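# Replace a shelf cell with the new cell from the tray

## Task

Standing in front of the shelf, exchange the front-row cell that is second from the left for the new cell on the tray. The old cell must end up standing on the tray. The new cell must stand in the old one's spot, facing the same way. The old cell's air hose must be pushed fully onto one of the new cell's two tubes, and the new cell's plug must be seated fully. Lids must stay on and the other cells must not be disturbed. No cell may tilt far or be dropped, and no wire may be pulled out of its plug or socket.

## Robot and tools

Robot: two arms, left_arm and right_arm, each ending in a two-finger gripper. The base poses in the scene frame are: left_arm at (+0.008, +0.377, 0) m with quat_wxyz (+1.000, 0, 0, +0.015), and right_arm at (-0.042, -0.435, 0) m with quat_wxyz (+0.999, 0, 0, -0.033). Something may occasionally nudge a loose object. Anything that ends up off the table is a failure.

Scene frame: the origin is at table-top height, halfway between the nominal bases. +z points up, +x points out over the table, and left_arm is on the +y side. Image left and right do not correspond to arm names. Reported hand positions, orientations and velocities are in this frame and can be off by a few cm, more at long reach. Gripper axes: the fingers point along the gripper's +z and open and close along its y. end_effector_position is the point between closed pads, about 2 cm short of the fingertips. As the fingers close, the tips move about 10 mm further along +z, mostly while the pads are more than 40 mm apart.

Row format, shared by execute_actions and move: one flat list of 14 numbers covering both arms, even if only one arm moves. The order is dx, dy, dz, rx, ry, rz, opening for left_arm, then the same seven for right_arm. The first six of each arm are an offset, not a pose. They are measured from that arm's Hand target as it stood when the action or move began, along that Hand target's own axes. Scale: 1.0 equals 0.6 m of translation or 180 degrees of rotation. rx, ry, rz form one rotation vector. Opening is absolute: +1 is fully open (0.084 m) and -1 is closed. Every number must be within [-1, 1]. Sending an offset again moves the arm again. All zeros for an arm re-requests its current Hand target. It is not a no-op for the gripper, so always resend the opening you want.

execute_actions(actions, cameras): actions is a list of actions. Each action is a table of up to 15 rows, one row per 1/30 s control step. A short table repeats its last row until all 15 steps are filled. Every row counts from the start-of-action Hand target, not from the previous row. An empty actions list returns camera images. Otherwise images come only if cameras names them ("all" or names; an unknown name invalidates the call).

move(target, speed, blend, opening_speed, blocking, cameras): drives each gripper in a straight line toward target. target is either one 14-number row or a list of up to 15 rows. All rows count from the same starting Hand targets. speed is in m/s, from 0.002 to 1 (default 0.25), and turns are capped at twice that in rad/s. You can give one value or one per target. blend, in m, rounds corners through intermediate targets; 0 means stop at each. opening_speed (0.2 or more) ramps the fingers, in units of the -1..1 scale per second. With blocking=false the call returns after about 0.5 s while the motion continues. The paths share one end time, take at least 0.5 s and at most 10 s, and do not avoid obstacles or the other arm. Faster moves lag, stray and hit harder. Aiming far past a contact presses harder. A changed opening on a later target is applied on arrival, with the arms pausing. The result adds a move: line, for example done, off_target, moving, held or fault, plus limits such as paced (pose clipped) or held (steps withheld). done means at rest within 3 mm and 2 degrees.

Other tools:
- wait(seconds 0 to 10, cameras): lets time pass while the last commands are held.
- stop(cameras): brakes a running move; a fast move needs room to stop.
- zoom_image(camera, region [x0,y0,x1,y1]): shows a region of at most 504x504 px, with (0,0) at top-left, from the newest image of one camera. Cameras: cam_high, cam_low, cam_shelf, cam_tray, cam_left_wrist, cam_right_wrist, each 896x504.
- clear_fault(arm): clears a reported torque fault on that arm.
- finished_scene(scene=1): ends the scene permanently. The result must hold without the robot touching it.

Control details: each step, the commanded pose is clipped to within 70 mm and 16 degrees of the measured gripper pose. Inverse kinematics then favours position over orientation. "Hand target" in results is the last commanded pose after clipping, and the next offsets start from it. The gripper often rests short of it. If so, send the remaining gap as an offset. To stop pushing on something, or if a gripper is dragged along, command the target back past the gripper. Joint ranges (rad): waist ±6.283, shoulder -2.059..2.094, elbow -3.927..0.192 (straight at -2.733), forearm roll ±6.283, wrist pitch -1.693..3.142, wrist roll ±6.283. To free a joint stuck at a limit, turn it back in steps smaller than half a turn.

Gripping: grip_measured uses the same scale as opening. To hold a part, keep commanding an opening well below grip_measured; the lower the command, the firmer the squeeze. Force is about 24 N per pad for parts up to about 6 cm. Fast closing can overshoot. Do not close on the other arm's fingers.

Results give each arm's position, quaternion and velocities. Velocities are omitted when the joints are "within noise". Results also give Joint positions (the last value is the measured opening in metres), joint torques (whole drive output, noisy, with positive toward larger joint values), Tool commands, and step readings of position for execute_actions calls.

Hazards: a clearance check withholds commands that bring the arms too close, though contact is still possible. A moderate collision between the arms can fail the scene. A contact torque at a joint's load limit (N m: waist 46.2, shoulder 46.3, elbow 28.5, forearm roll 28.5, wrist pitch 15.3, wrist roll 16; held weight counts) causes a torque fault. The arm backs off and halts until clear_fault. So does a motor held at its torque limit for 1 s, or one overloaded for too long. Holding loads, stretching out or pushing toward unreachable poses heats motors. At 65 °C a MOTOR HOT line appears, and at 80 °C that arm is braked for 30 to 60 s or longer. The scene keeps running while you compose replies. Move gently, avoid drops, slams and hard pushes, and never release a part while it is still moving.

Each tool is called after "Call:" by a JSON object that holds its "method" and its "body".

## Session

Call:
{"method": "execute_actions", "body": {"actions": []}}

Scene clock: 0.00 s.
left_arm: end_effector_position=(+0.1911, -0.2648, +0.1343) grip_measured=+1.00 end_effector_quat_wxyz=(+0.387, +0.699, -0.547, +0.251) | right_arm: end_effector_position=(+0.3928, -0.3746, +0.1905) grip_measured=+1.00 end_effector_quat_wxyz=(+0.101, +0.845, -0.425, +0.309)
Joint positions: left_arm=[-1.309 0.468 -1.27 -1.932 0.332 1.845 0.084] | right_arm=[0.434 -0.228 -0.653 -0.896 0.803 1.921 0.084]
Joint velocities: within noise
Joint torques (N m): no reading
Hand target: left_arm +0.1911, -0.2648, +0.1343; +0.387, +0.699, -0.547, +0.251 | right_arm +0.3928, -0.3746, +0.1905; +0.101, +0.845, -0.425, +0.309
Tool commands: left_gripper/opening=+1.0 right_gripper/opening=+1.0

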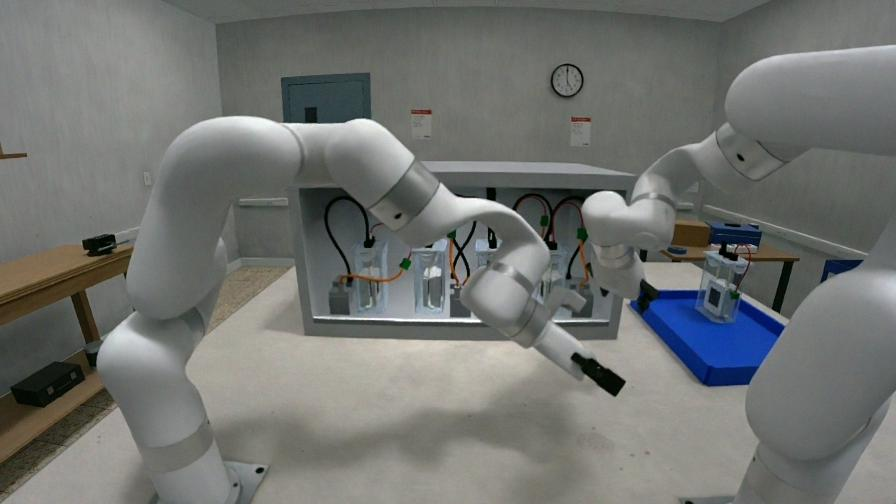

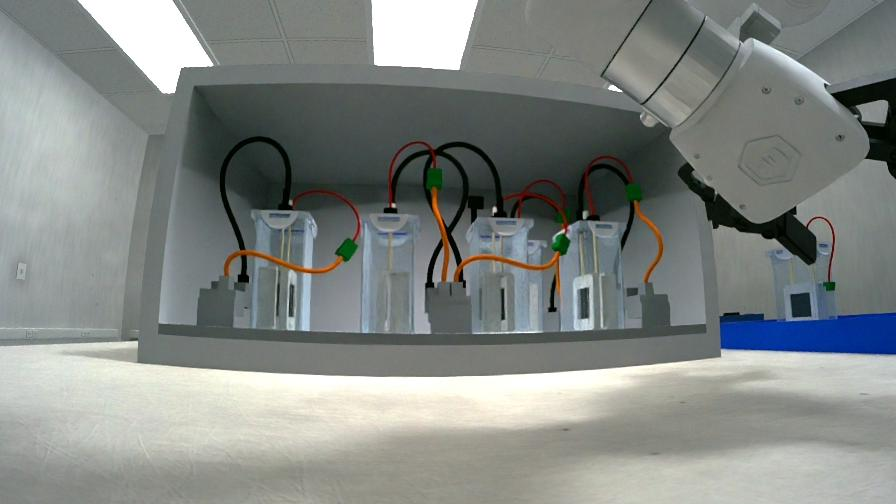

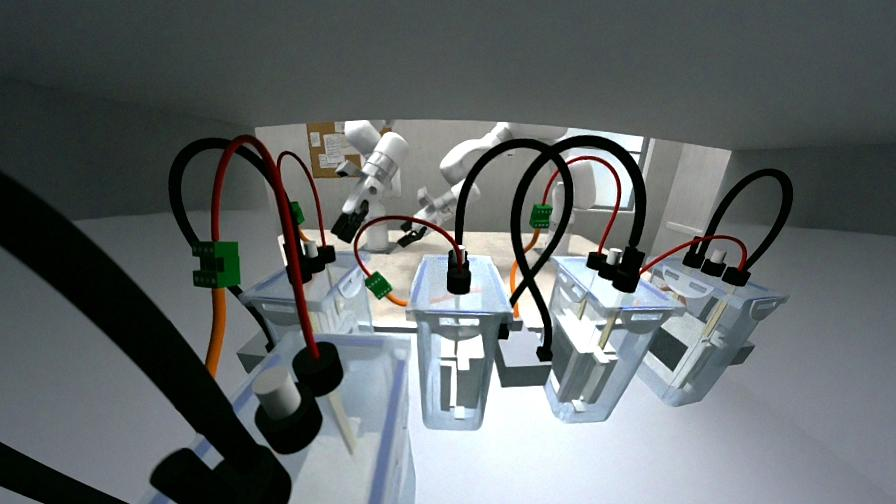

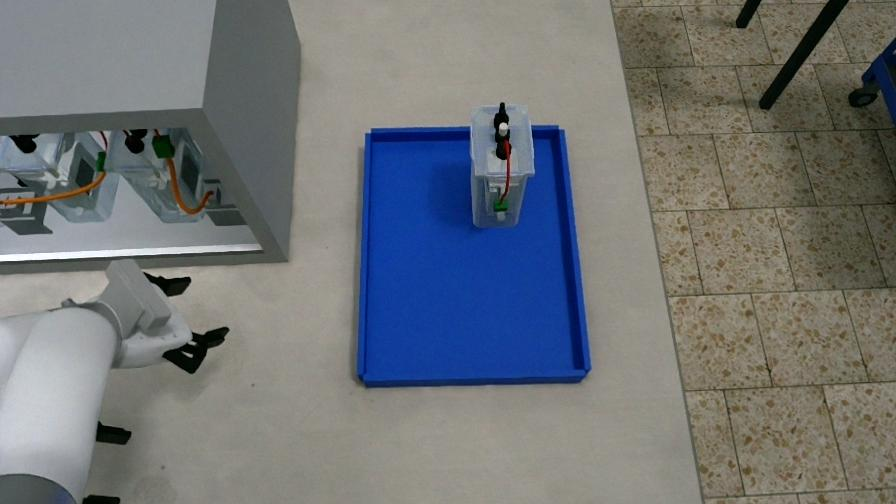

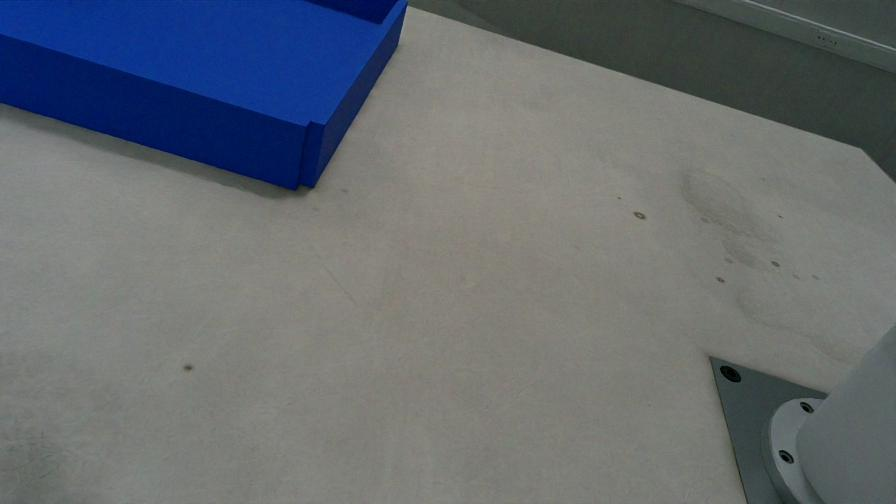

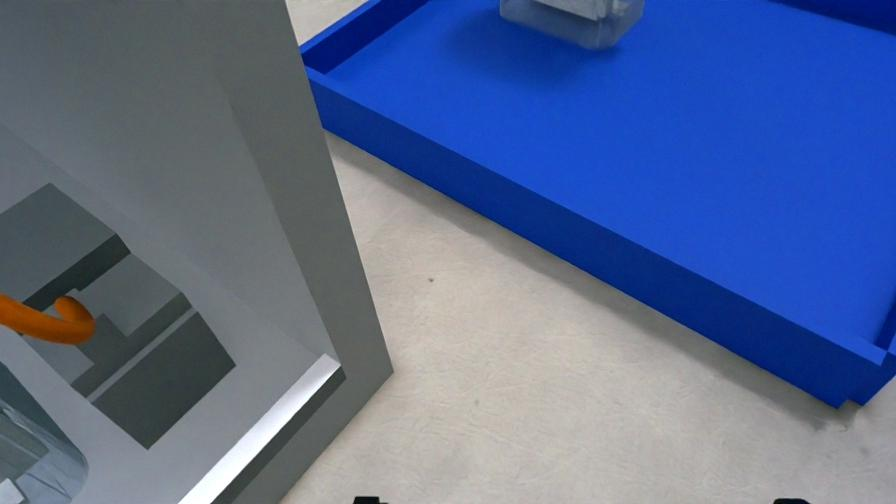

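Call:
{"method": "zoom_image", "body": {"camera": "cam_low", "region": [340, 120, 640, 350]}}

Call:
{"method": "zoom_image", "body": {"camera": "cam_shelf", "region": [330, 110, 800, 440]}}

Call:
{"method": "zoom_image", "body": {"camera": "cam_tray", "region": [440, 80, 580, 250]}}

Call:
{"method": "zoom_image", "body": {"camera": "cam_high", "region": [300, 160, 660, 350]}}

Call:
{"method": "zoom_image", "body": {"camera": "cam_high", "region": [640, 220, 800, 380]}}

Scaled by 1.680 from the camera's 896x504 image, which has a finer 1280x720 frame.

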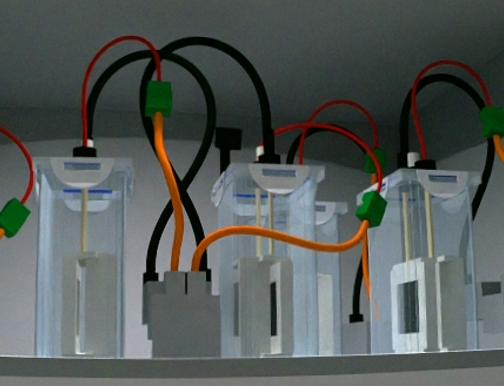

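Scaled by 1.072 from the camera's 896x504 image, which has a finer 1280x720 frame.

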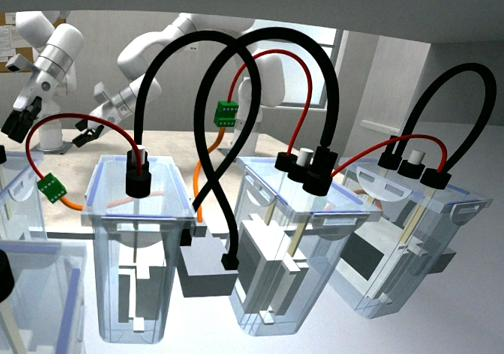

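Scaled by 2.965 from the camera's 896x504 image, which has a finer 1280x720 frame.

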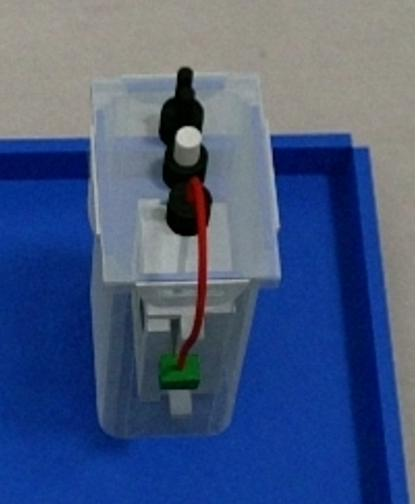

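Scaled by 1.400 from the camera's 896x504 image, which has a finer 1280x720 frame.

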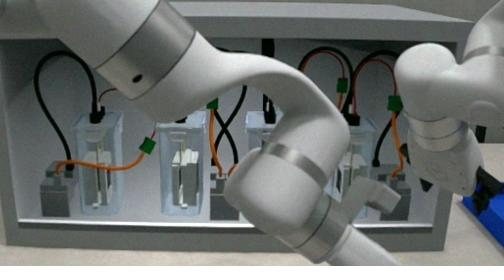

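Scaled by 3.150 from the camera's 896x504 image, which has a finer 1280x720 frame.

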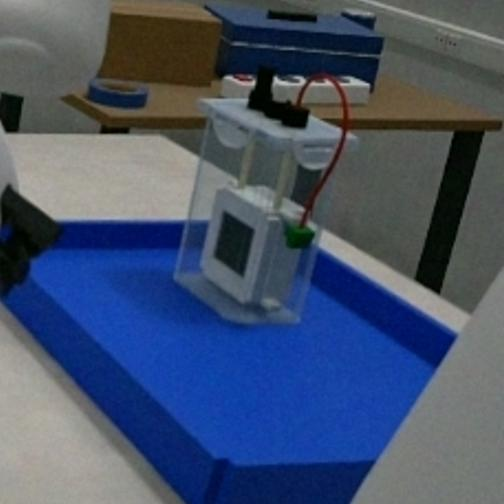

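Call:
{"method": "move", "body": {"target": [-0.169,-0.136,-0.918,0.473,0.227,-0.081,1, 0.032,0.195,-0.231,0.252,0.257,-0.155,1], "cameras": ["all"]}}

Scene clock: 32.67 s.
left_arm: end_effector_position=(+0.2647, +0.1229, +0.2958) grip_measured=+1.00 end_effector_quat_wxyz=(+0.107, +0.753, -0.148, +0.632) | right_arm: end_effector_position=(+0.2912, -0.3919, +0.2703) grip_measured=+1.00 end_effector_quat_wxyz=(+0.038, +0.771, -0.127, +0.623)
Joint positions: left_arm=[-1.117 -1.07 -0.059 -4.482 0.735 4.274 0.084] | right_arm=[0.372 -1.317 0.089 -1.721 0.523 1.975 0.084]
Joint torques (N m): left_arm=[4.74 7.59 -21.61 3.01 -1.69 -2] | right_arm=[4.15 6.2 -19 -3.3 1.86 2.26]
Hand target: left_arm +0.2647, +0.1228, +0.2958; +0.107, +0.753, -0.148, +0.632 (not the last commanded pose) | right_arm +0.2912, -0.3919, +0.2703; +0.038, +0.771, -0.127, +0.623 (not the last commanded pose)
Off the commanded pose: left_arm 0.140 m, 23 deg | right_arm 0.052 m, 19 deg.
move: held (left_arm, right_arm; a check stopped the path); limits=held
pose unreachable (left arm): on one or more control steps of this call, first in action 0 (counted from 0), this arm could not follow its commanded pose, so it was not sent that pose on those steps. It may still have moved: this result reports where it is.
cause: moving toward the commanded pose would bring two parts of the arm too close to each other (joints 2 (shoulder) to 4 (forearm roll) lie between them).
pose unreachable (right arm): on one or more control steps of this call, first in action 0 (counted from 0), this arm could not follow its commanded pose, so it was not sent that pose on those steps. It may still have moved: this result reports where it is.
cause: moving toward the commanded pose would bring two parts of the arm too close to each other (joints 2 (shoulder) to 5 (wrist pitch) lie between them).

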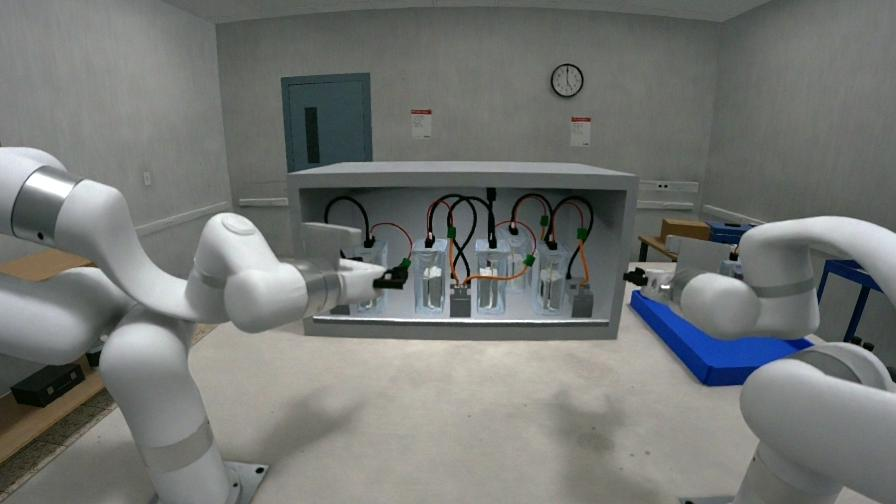

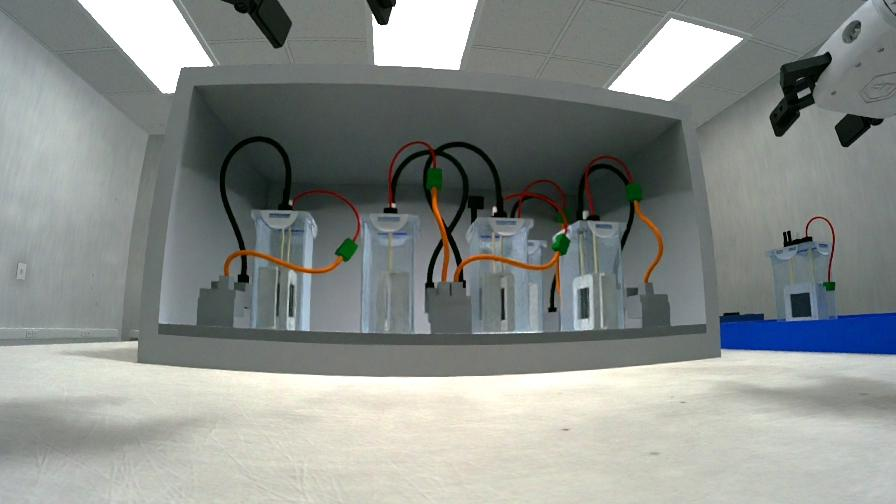

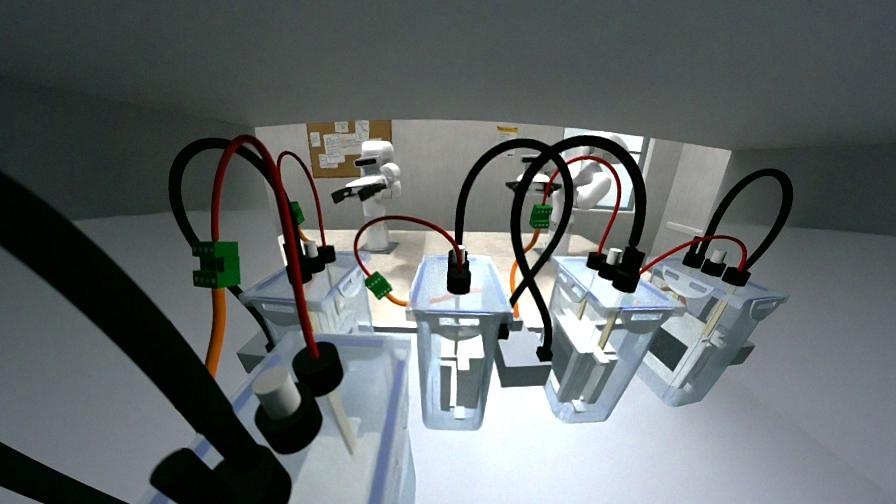

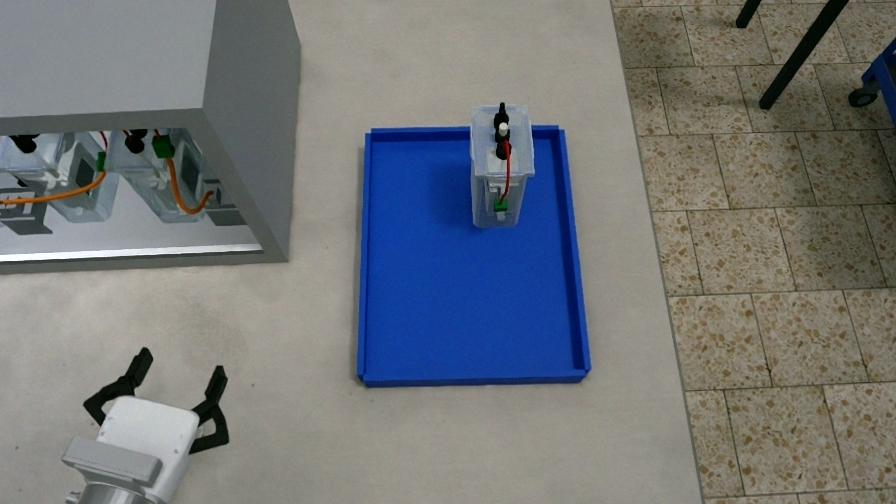

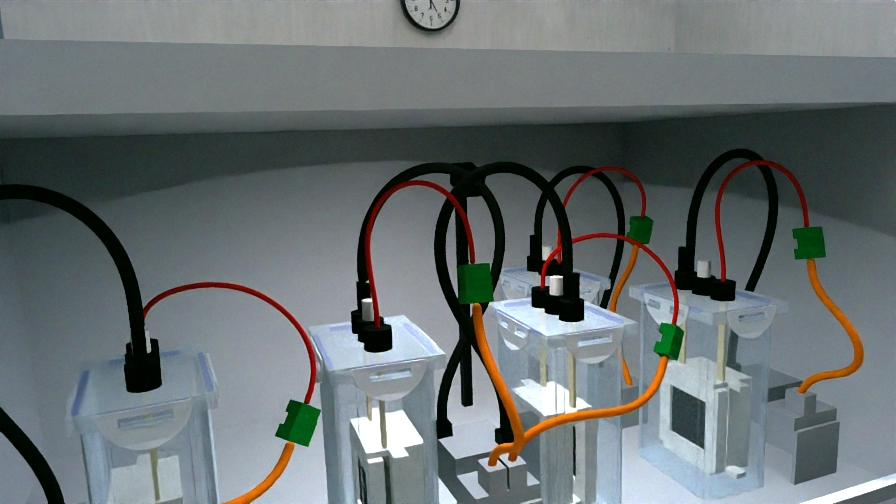

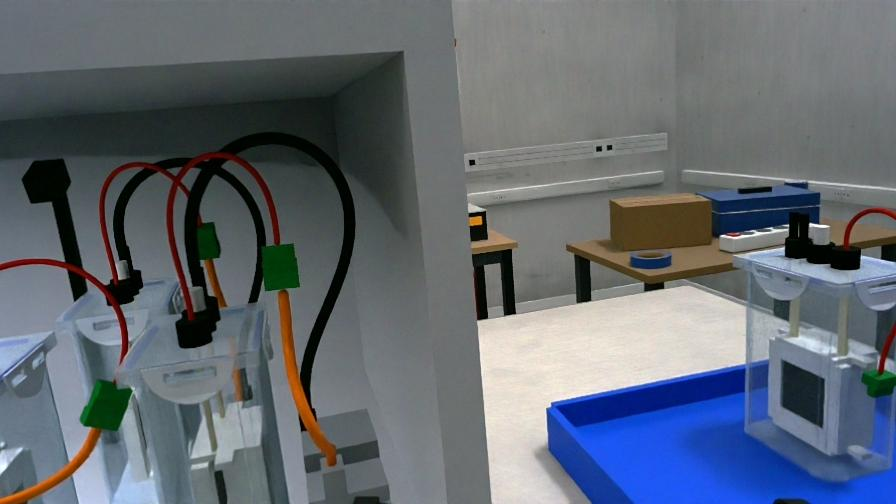

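Call:
{"method": "zoom_image", "body": {"camera": "cam_left_wrist", "region": [290, 130, 710, 504]}}

Call:
{"method": "zoom_image", "body": {"camera": "cam_right_wrist", "region": [700, 180, 896, 504]}}

Call:
{"method": "zoom_image", "body": {"camera": "cam_shelf", "region": [430, 110, 700, 310]}}

Scaled by 1.200 from the camera's 896x504 image, which has a finer 1280x720 frame.

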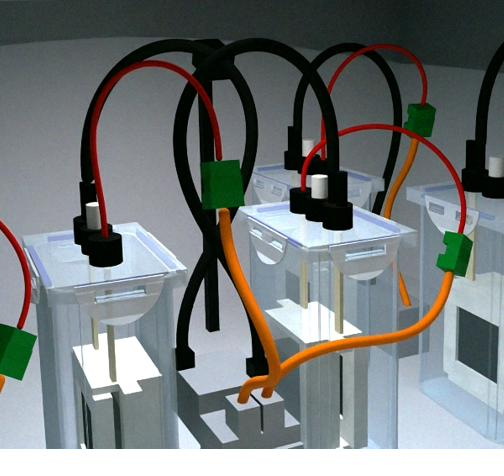

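Scaled by 1.556 from the camera's 896x504 image, which has a finer 1280x720 frame.

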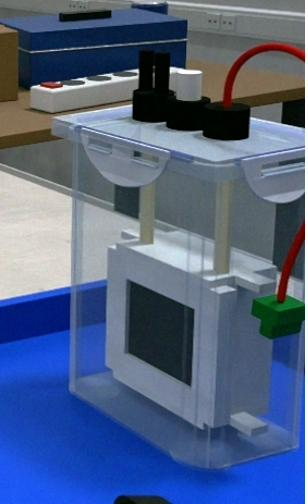

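Scaled by 1.867 from the camera's 896x504 image, which has a finer 1280x720 frame.

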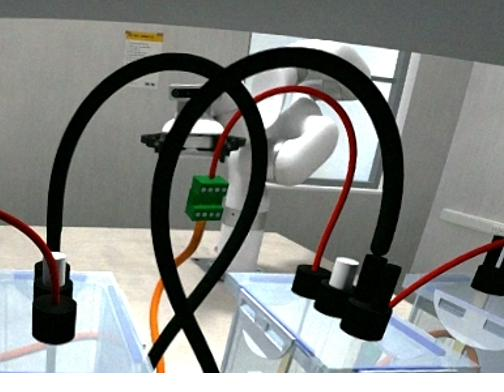

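Call:
{"method": "move", "body": {"target": [0.0665,-0.0767,0.059,0.1156,0.0548,-0.0186,1, 0.0573,-0.0398,0.0462,0.0746,0.0669,-0.0402,1], "cameras": ["all"]}}

Scene clock: 52.90 s.
left_arm: end_effector_position=(+0.3201, +0.1500, +0.3298) grip_measured=+1.00 end_effector_quat_wxyz=(+0.000, +0.708, +0.000, +0.707) | right_arm: end_effector_position=(+0.3299, -0.3800, +0.2999) grip_measured=+1.00 end_effector_quat_wxyz=(+0.000, +0.707, +0.000, +0.707)
Joint positions: left_arm=[-1.252 -0.704 -0.23 -4.5 1.292 4.045 0.084] | right_arm=[0.281 -1.031 -0.061 -2.696 0.521 2.749 0.084]
Joint torques (N m): left_arm=[-4.53 0.41 -20.12 -1.24 4.05 -1.95] | right_arm=[-4.32 3.8 -18.33 -3.24 3.72 2.2]
Hand target: left_arm +0.3201, +0.1500, +0.3298; +0.000, +0.708, +0.000, +0.707 | right_arm +0.3299, -0.3800, +0.2999; +0.000, +0.707, +0.000, +0.707
Off the commanded pose: left_arm 0.000 m, 0 deg | right_arm 0.000 m, 0 deg.
move: done

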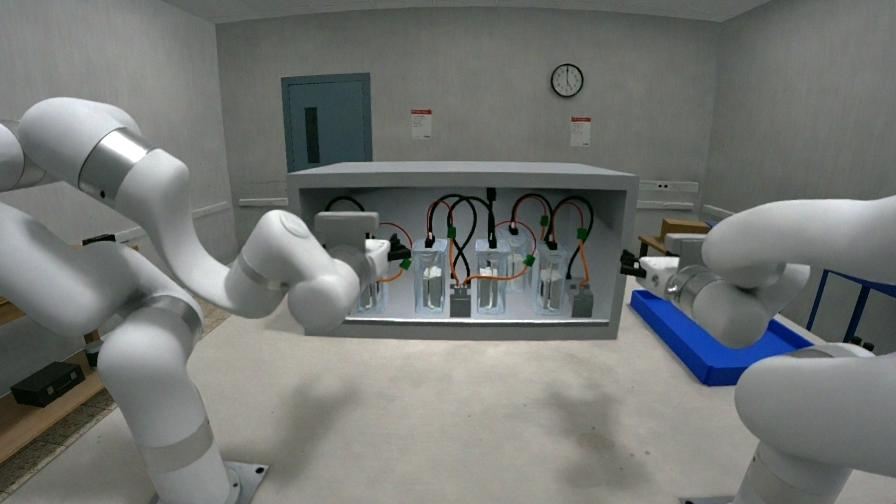

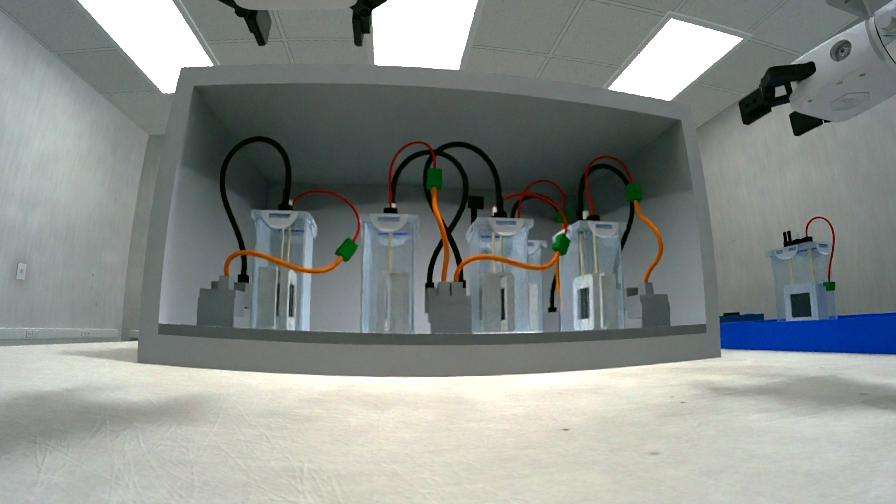

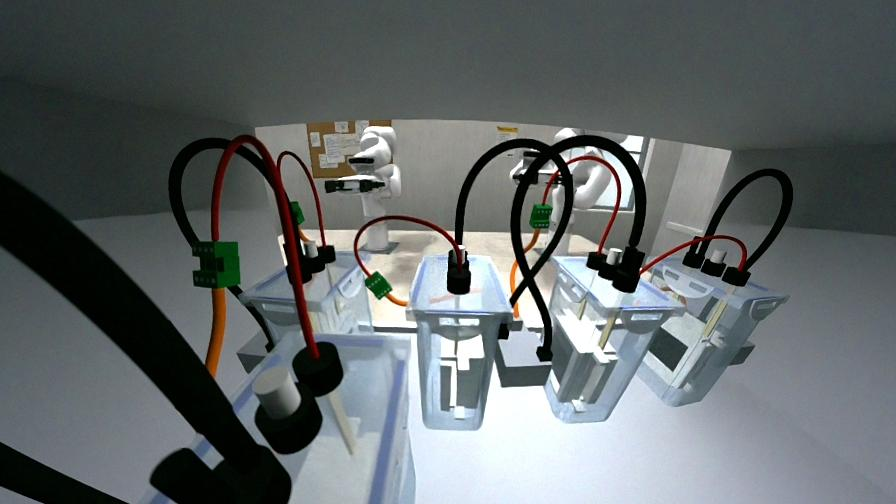

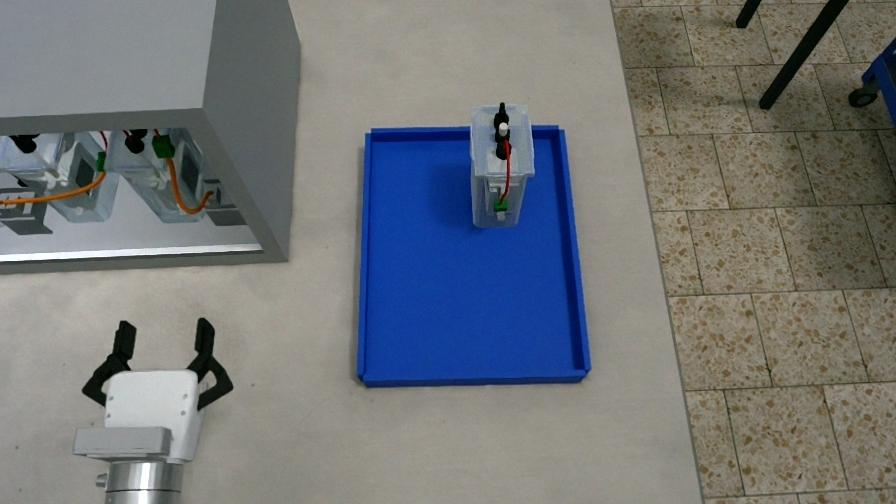

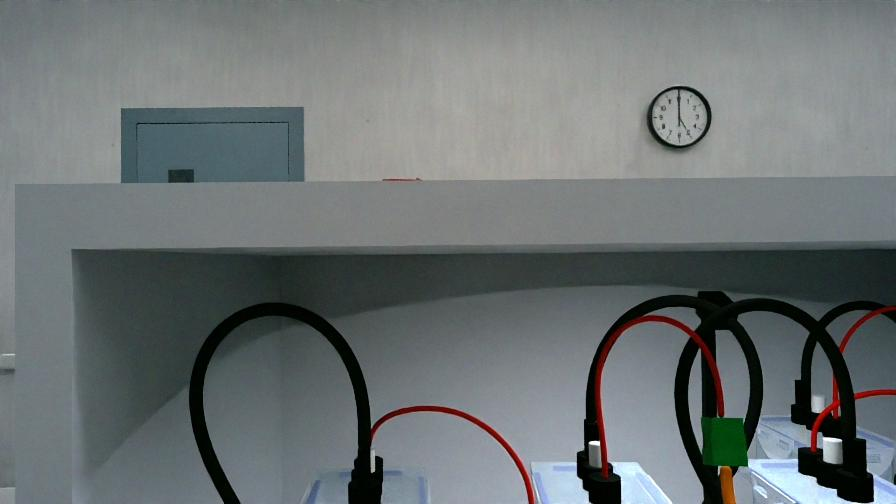

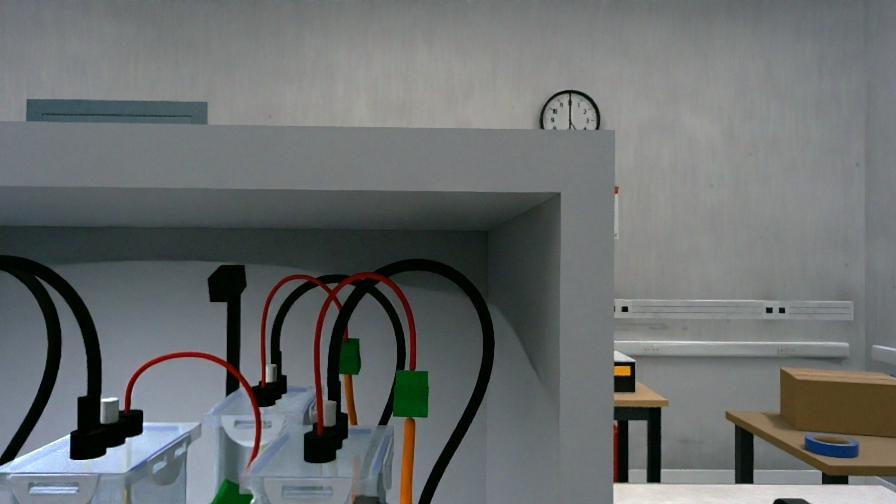

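Call:
{"method": "move", "body": {"target": [-0.1667,0,0,0,0,0,1,-0.1667,0,0,0,0,0,1], "cameras": ["cam_left_wrist","cam_right_wrist","cam_high"]}}

Call:
{"method": "move", "body": {"target": [0,0,0.1,0,0,0,1,0,0,0.1,0,0,0,1], "cameras": ["cam_left_wrist","cam_right_wrist","cam_tray"]}}

Scene clock: 56.93 s.
left_arm: end_effector_position=(+0.3200, +0.1500, +0.2298) grip_measured=+1.00 end_effector_quat_wxyz=(+0.000, +0.708, +0.000, +0.707) | right_arm: end_effector_position=(+0.3299, -0.3800, +0.1999) grip_measured=+1.00 end_effector_quat_wxyz=(+0.000, +0.707, +0.000, +0.707)
Joint positions: left_arm=[-1.292 -0.322 -0.205 -4.444 1.417 3.646 0.084] | right_arm=[0.399 -0.567 0.057 -2.763 1.091 2.96 0.084]
Joint torques (N m): left_arm=[-4.47 -5.21 -16.17 -1.87 4.68 -1.99] | right_arm=[4.21 -0.37 -14.42 3.79 4.08 2.28]
Hand target: left_arm +0.3200, +0.1500, +0.2298; +0.000, +0.708, +0.000, +0.707 | right_arm +0.3299, -0.3800, +0.1999; +0.000, +0.707, +0.000, +0.707
Off the commanded pose: left_arm 0.000 m, 0 deg | right_arm 0.000 m, 0 deg.
move: done
Images, in order (width x height): cam_high 896x504, cam_left_wrist 896x504, cam_right_wrist 896x504.

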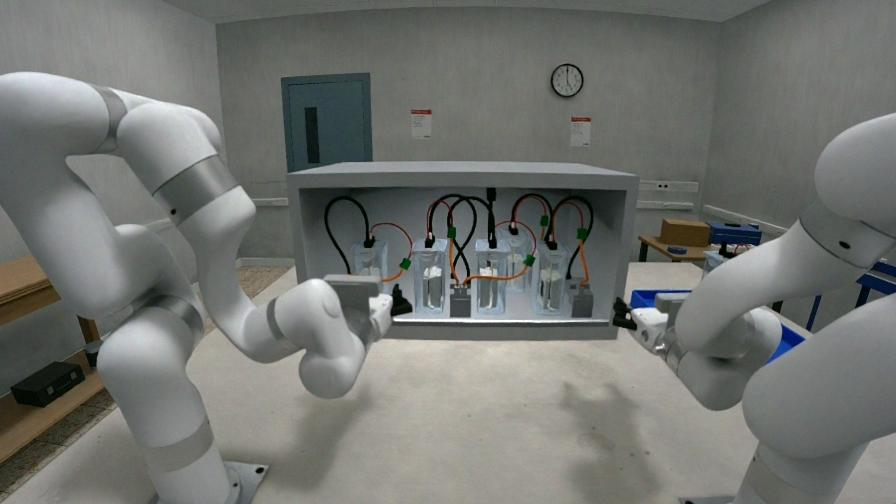

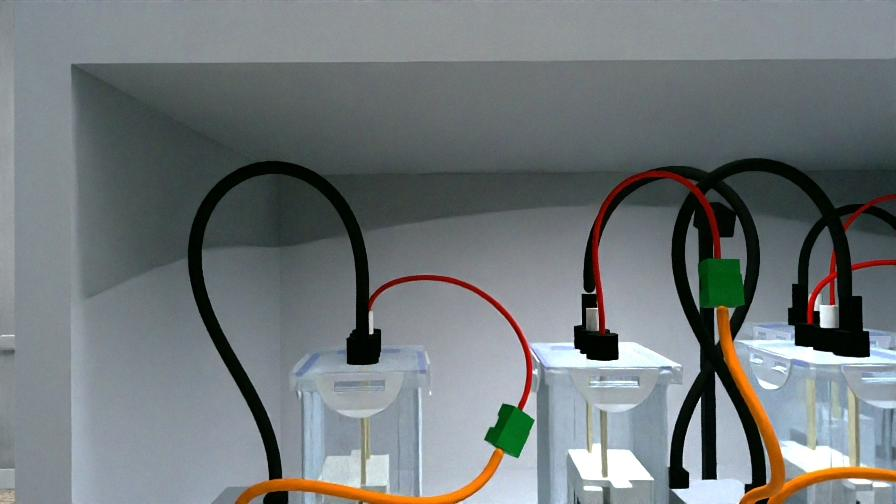

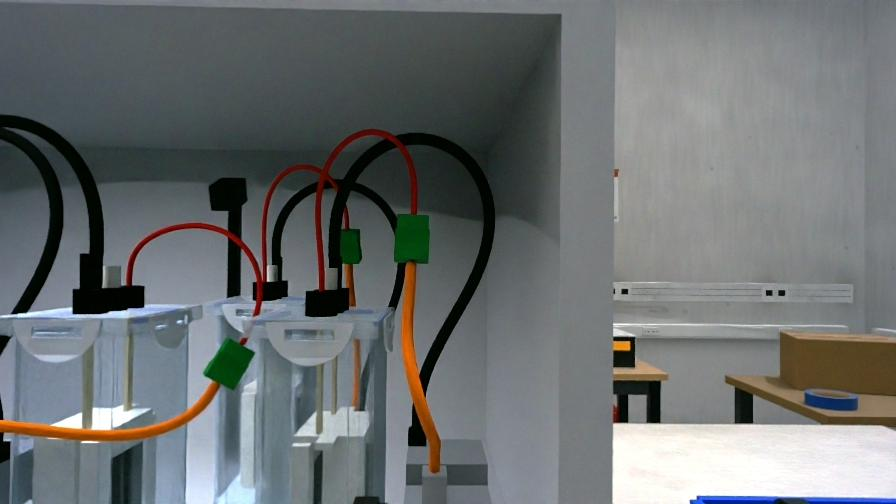

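Scene clock: 57.90 s.
left_arm: end_effector_position=(+0.3800, +0.1500, +0.2297) grip_measured=+1.00 end_effector_quat_wxyz=(+0.000, +0.708, +0.000, +0.707) | right_arm: end_effector_position=(+0.3899, -0.3801, +0.1999) grip_measured=+1.00 end_effector_quat_wxyz=(+0.000, +0.707, +0.000, +0.707)
Joint positions: left_arm=[-1.044 -0.22 -0.303 -4.218 1.303 3.596 0.084] | right_arm=[0.319 -0.275 -0.151 -2.864 1.159 3.028 0.084]
Joint torques (N m): left_arm=[4.92 -8.95 -16.61 3.81 -0.03 -1.99] | right_arm=[-4.44 -5.34 -13.45 -3.96 4.16 2.2]
Hand target: left_arm +0.3800, +0.1500, +0.2297; +0.000, +0.708, +0.000, +0.707 | right_arm +0.3899, -0.3801, +0.1999; +0.000, +0.707, +0.000, +0.707
Off the commanded pose: left_arm 0.000 m, 0 deg | right_arm 0.000 m, 0 deg.
move: done
Images, in order (width x height): cam_tray 896x504, cam_left_wrist 896x504, cam_right_wrist 896x504.

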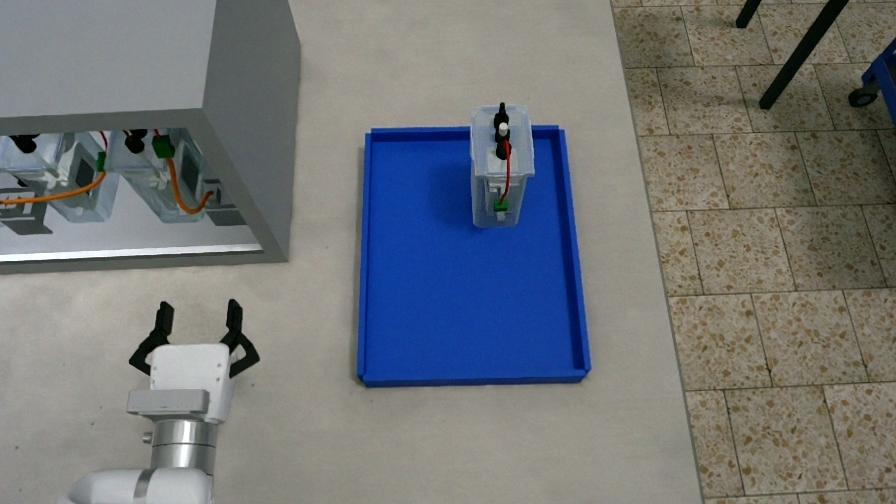

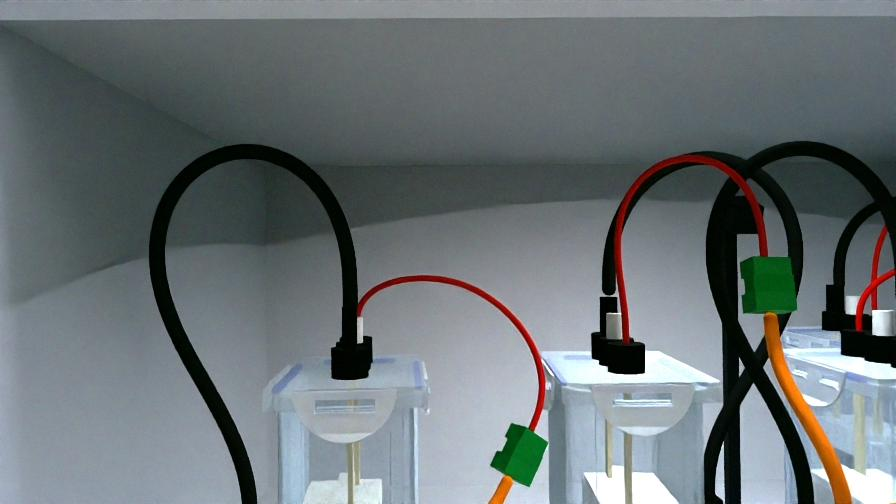

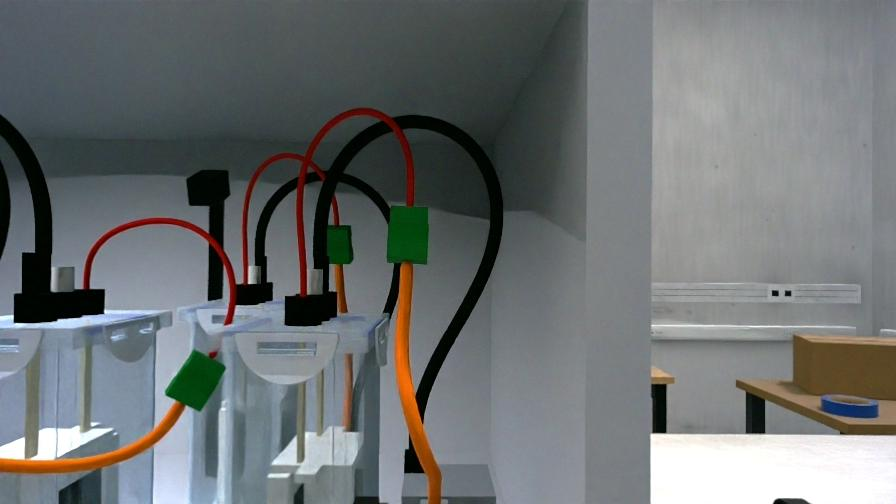

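Call:
{"method": "move", "body": {"target": [0,0,0,0,0,0.5,1,0,0,0,0,0,0.5,1], "cameras": ["cam_left_wrist","cam_right_wrist","cam_high","cam_shelf"]}}

Scene clock: 75.63 s.
left_arm: end_effector_position=(+0.3799, +0.1499, +0.2297) grip_measured=+1.00 end_effector_quat_wxyz=(+0.500, -0.501, +0.500, -0.500) | right_arm: end_effector_position=(+0.3899, -0.3801, +0.1999) grip_measured=+1.00 end_effector_quat_wxyz=(+0.500, -0.500, +0.500, -0.500)
Joint positions: left_arm=[-1.044 -0.22 -0.303 -4.218 1.303 5.167 0.084] | right_arm=[0.319 -0.275 -0.151 -2.863 1.159 4.599 0.084]
Joint torques (N m): left_arm=[3.05 -26.84 -16.7 -2.09 0.16 1.81] | right_arm=[-4.35 -5.38 -8.48 -3.86 4.2 2.14]
Hand target: left_arm +0.3800, +0.1500, +0.2297; +0.500, -0.501, +0.500, -0.500 | right_arm +0.3899, -0.3801, +0.1999; +0.500, -0.500, +0.500, -0.500
Off the commanded pose: left_arm 0.000 m, 0 deg | right_arm 0.000 m, 0 deg.
move: done
Images, in order (width x height): cam_high 896x504, cam_shelf 896x504, cam_left_wrist 896x504, cam_right_wrist 896x504.

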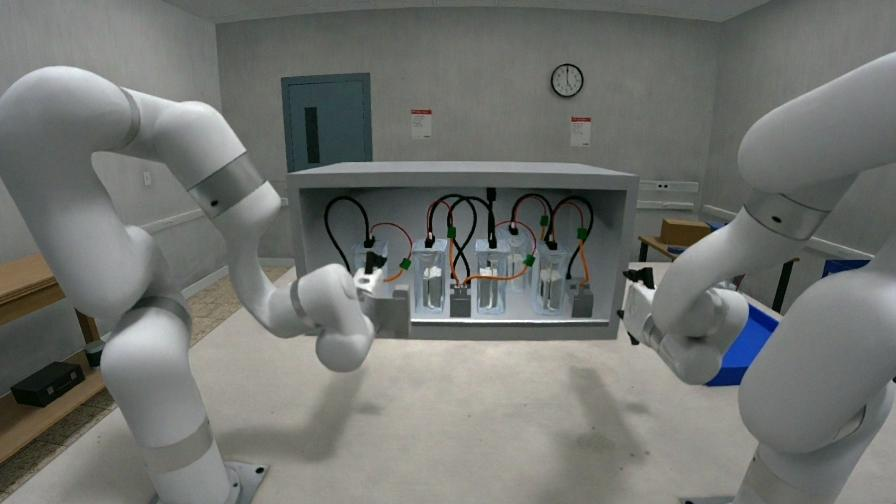

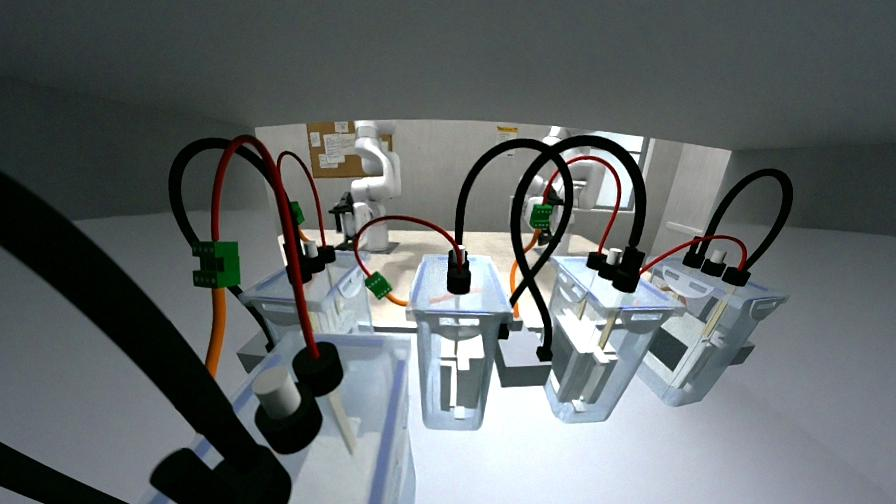

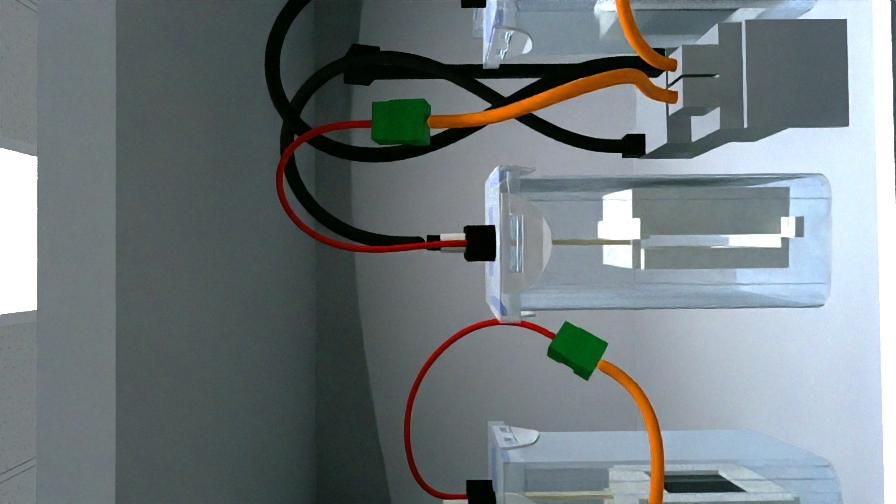

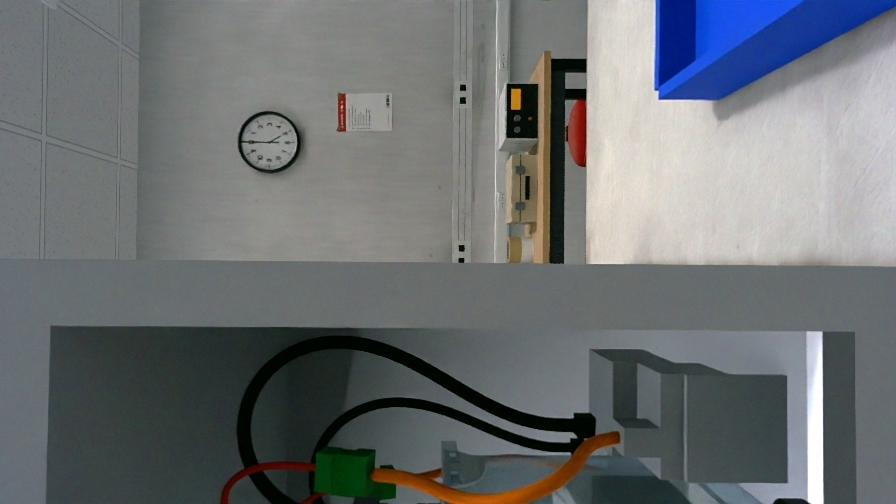

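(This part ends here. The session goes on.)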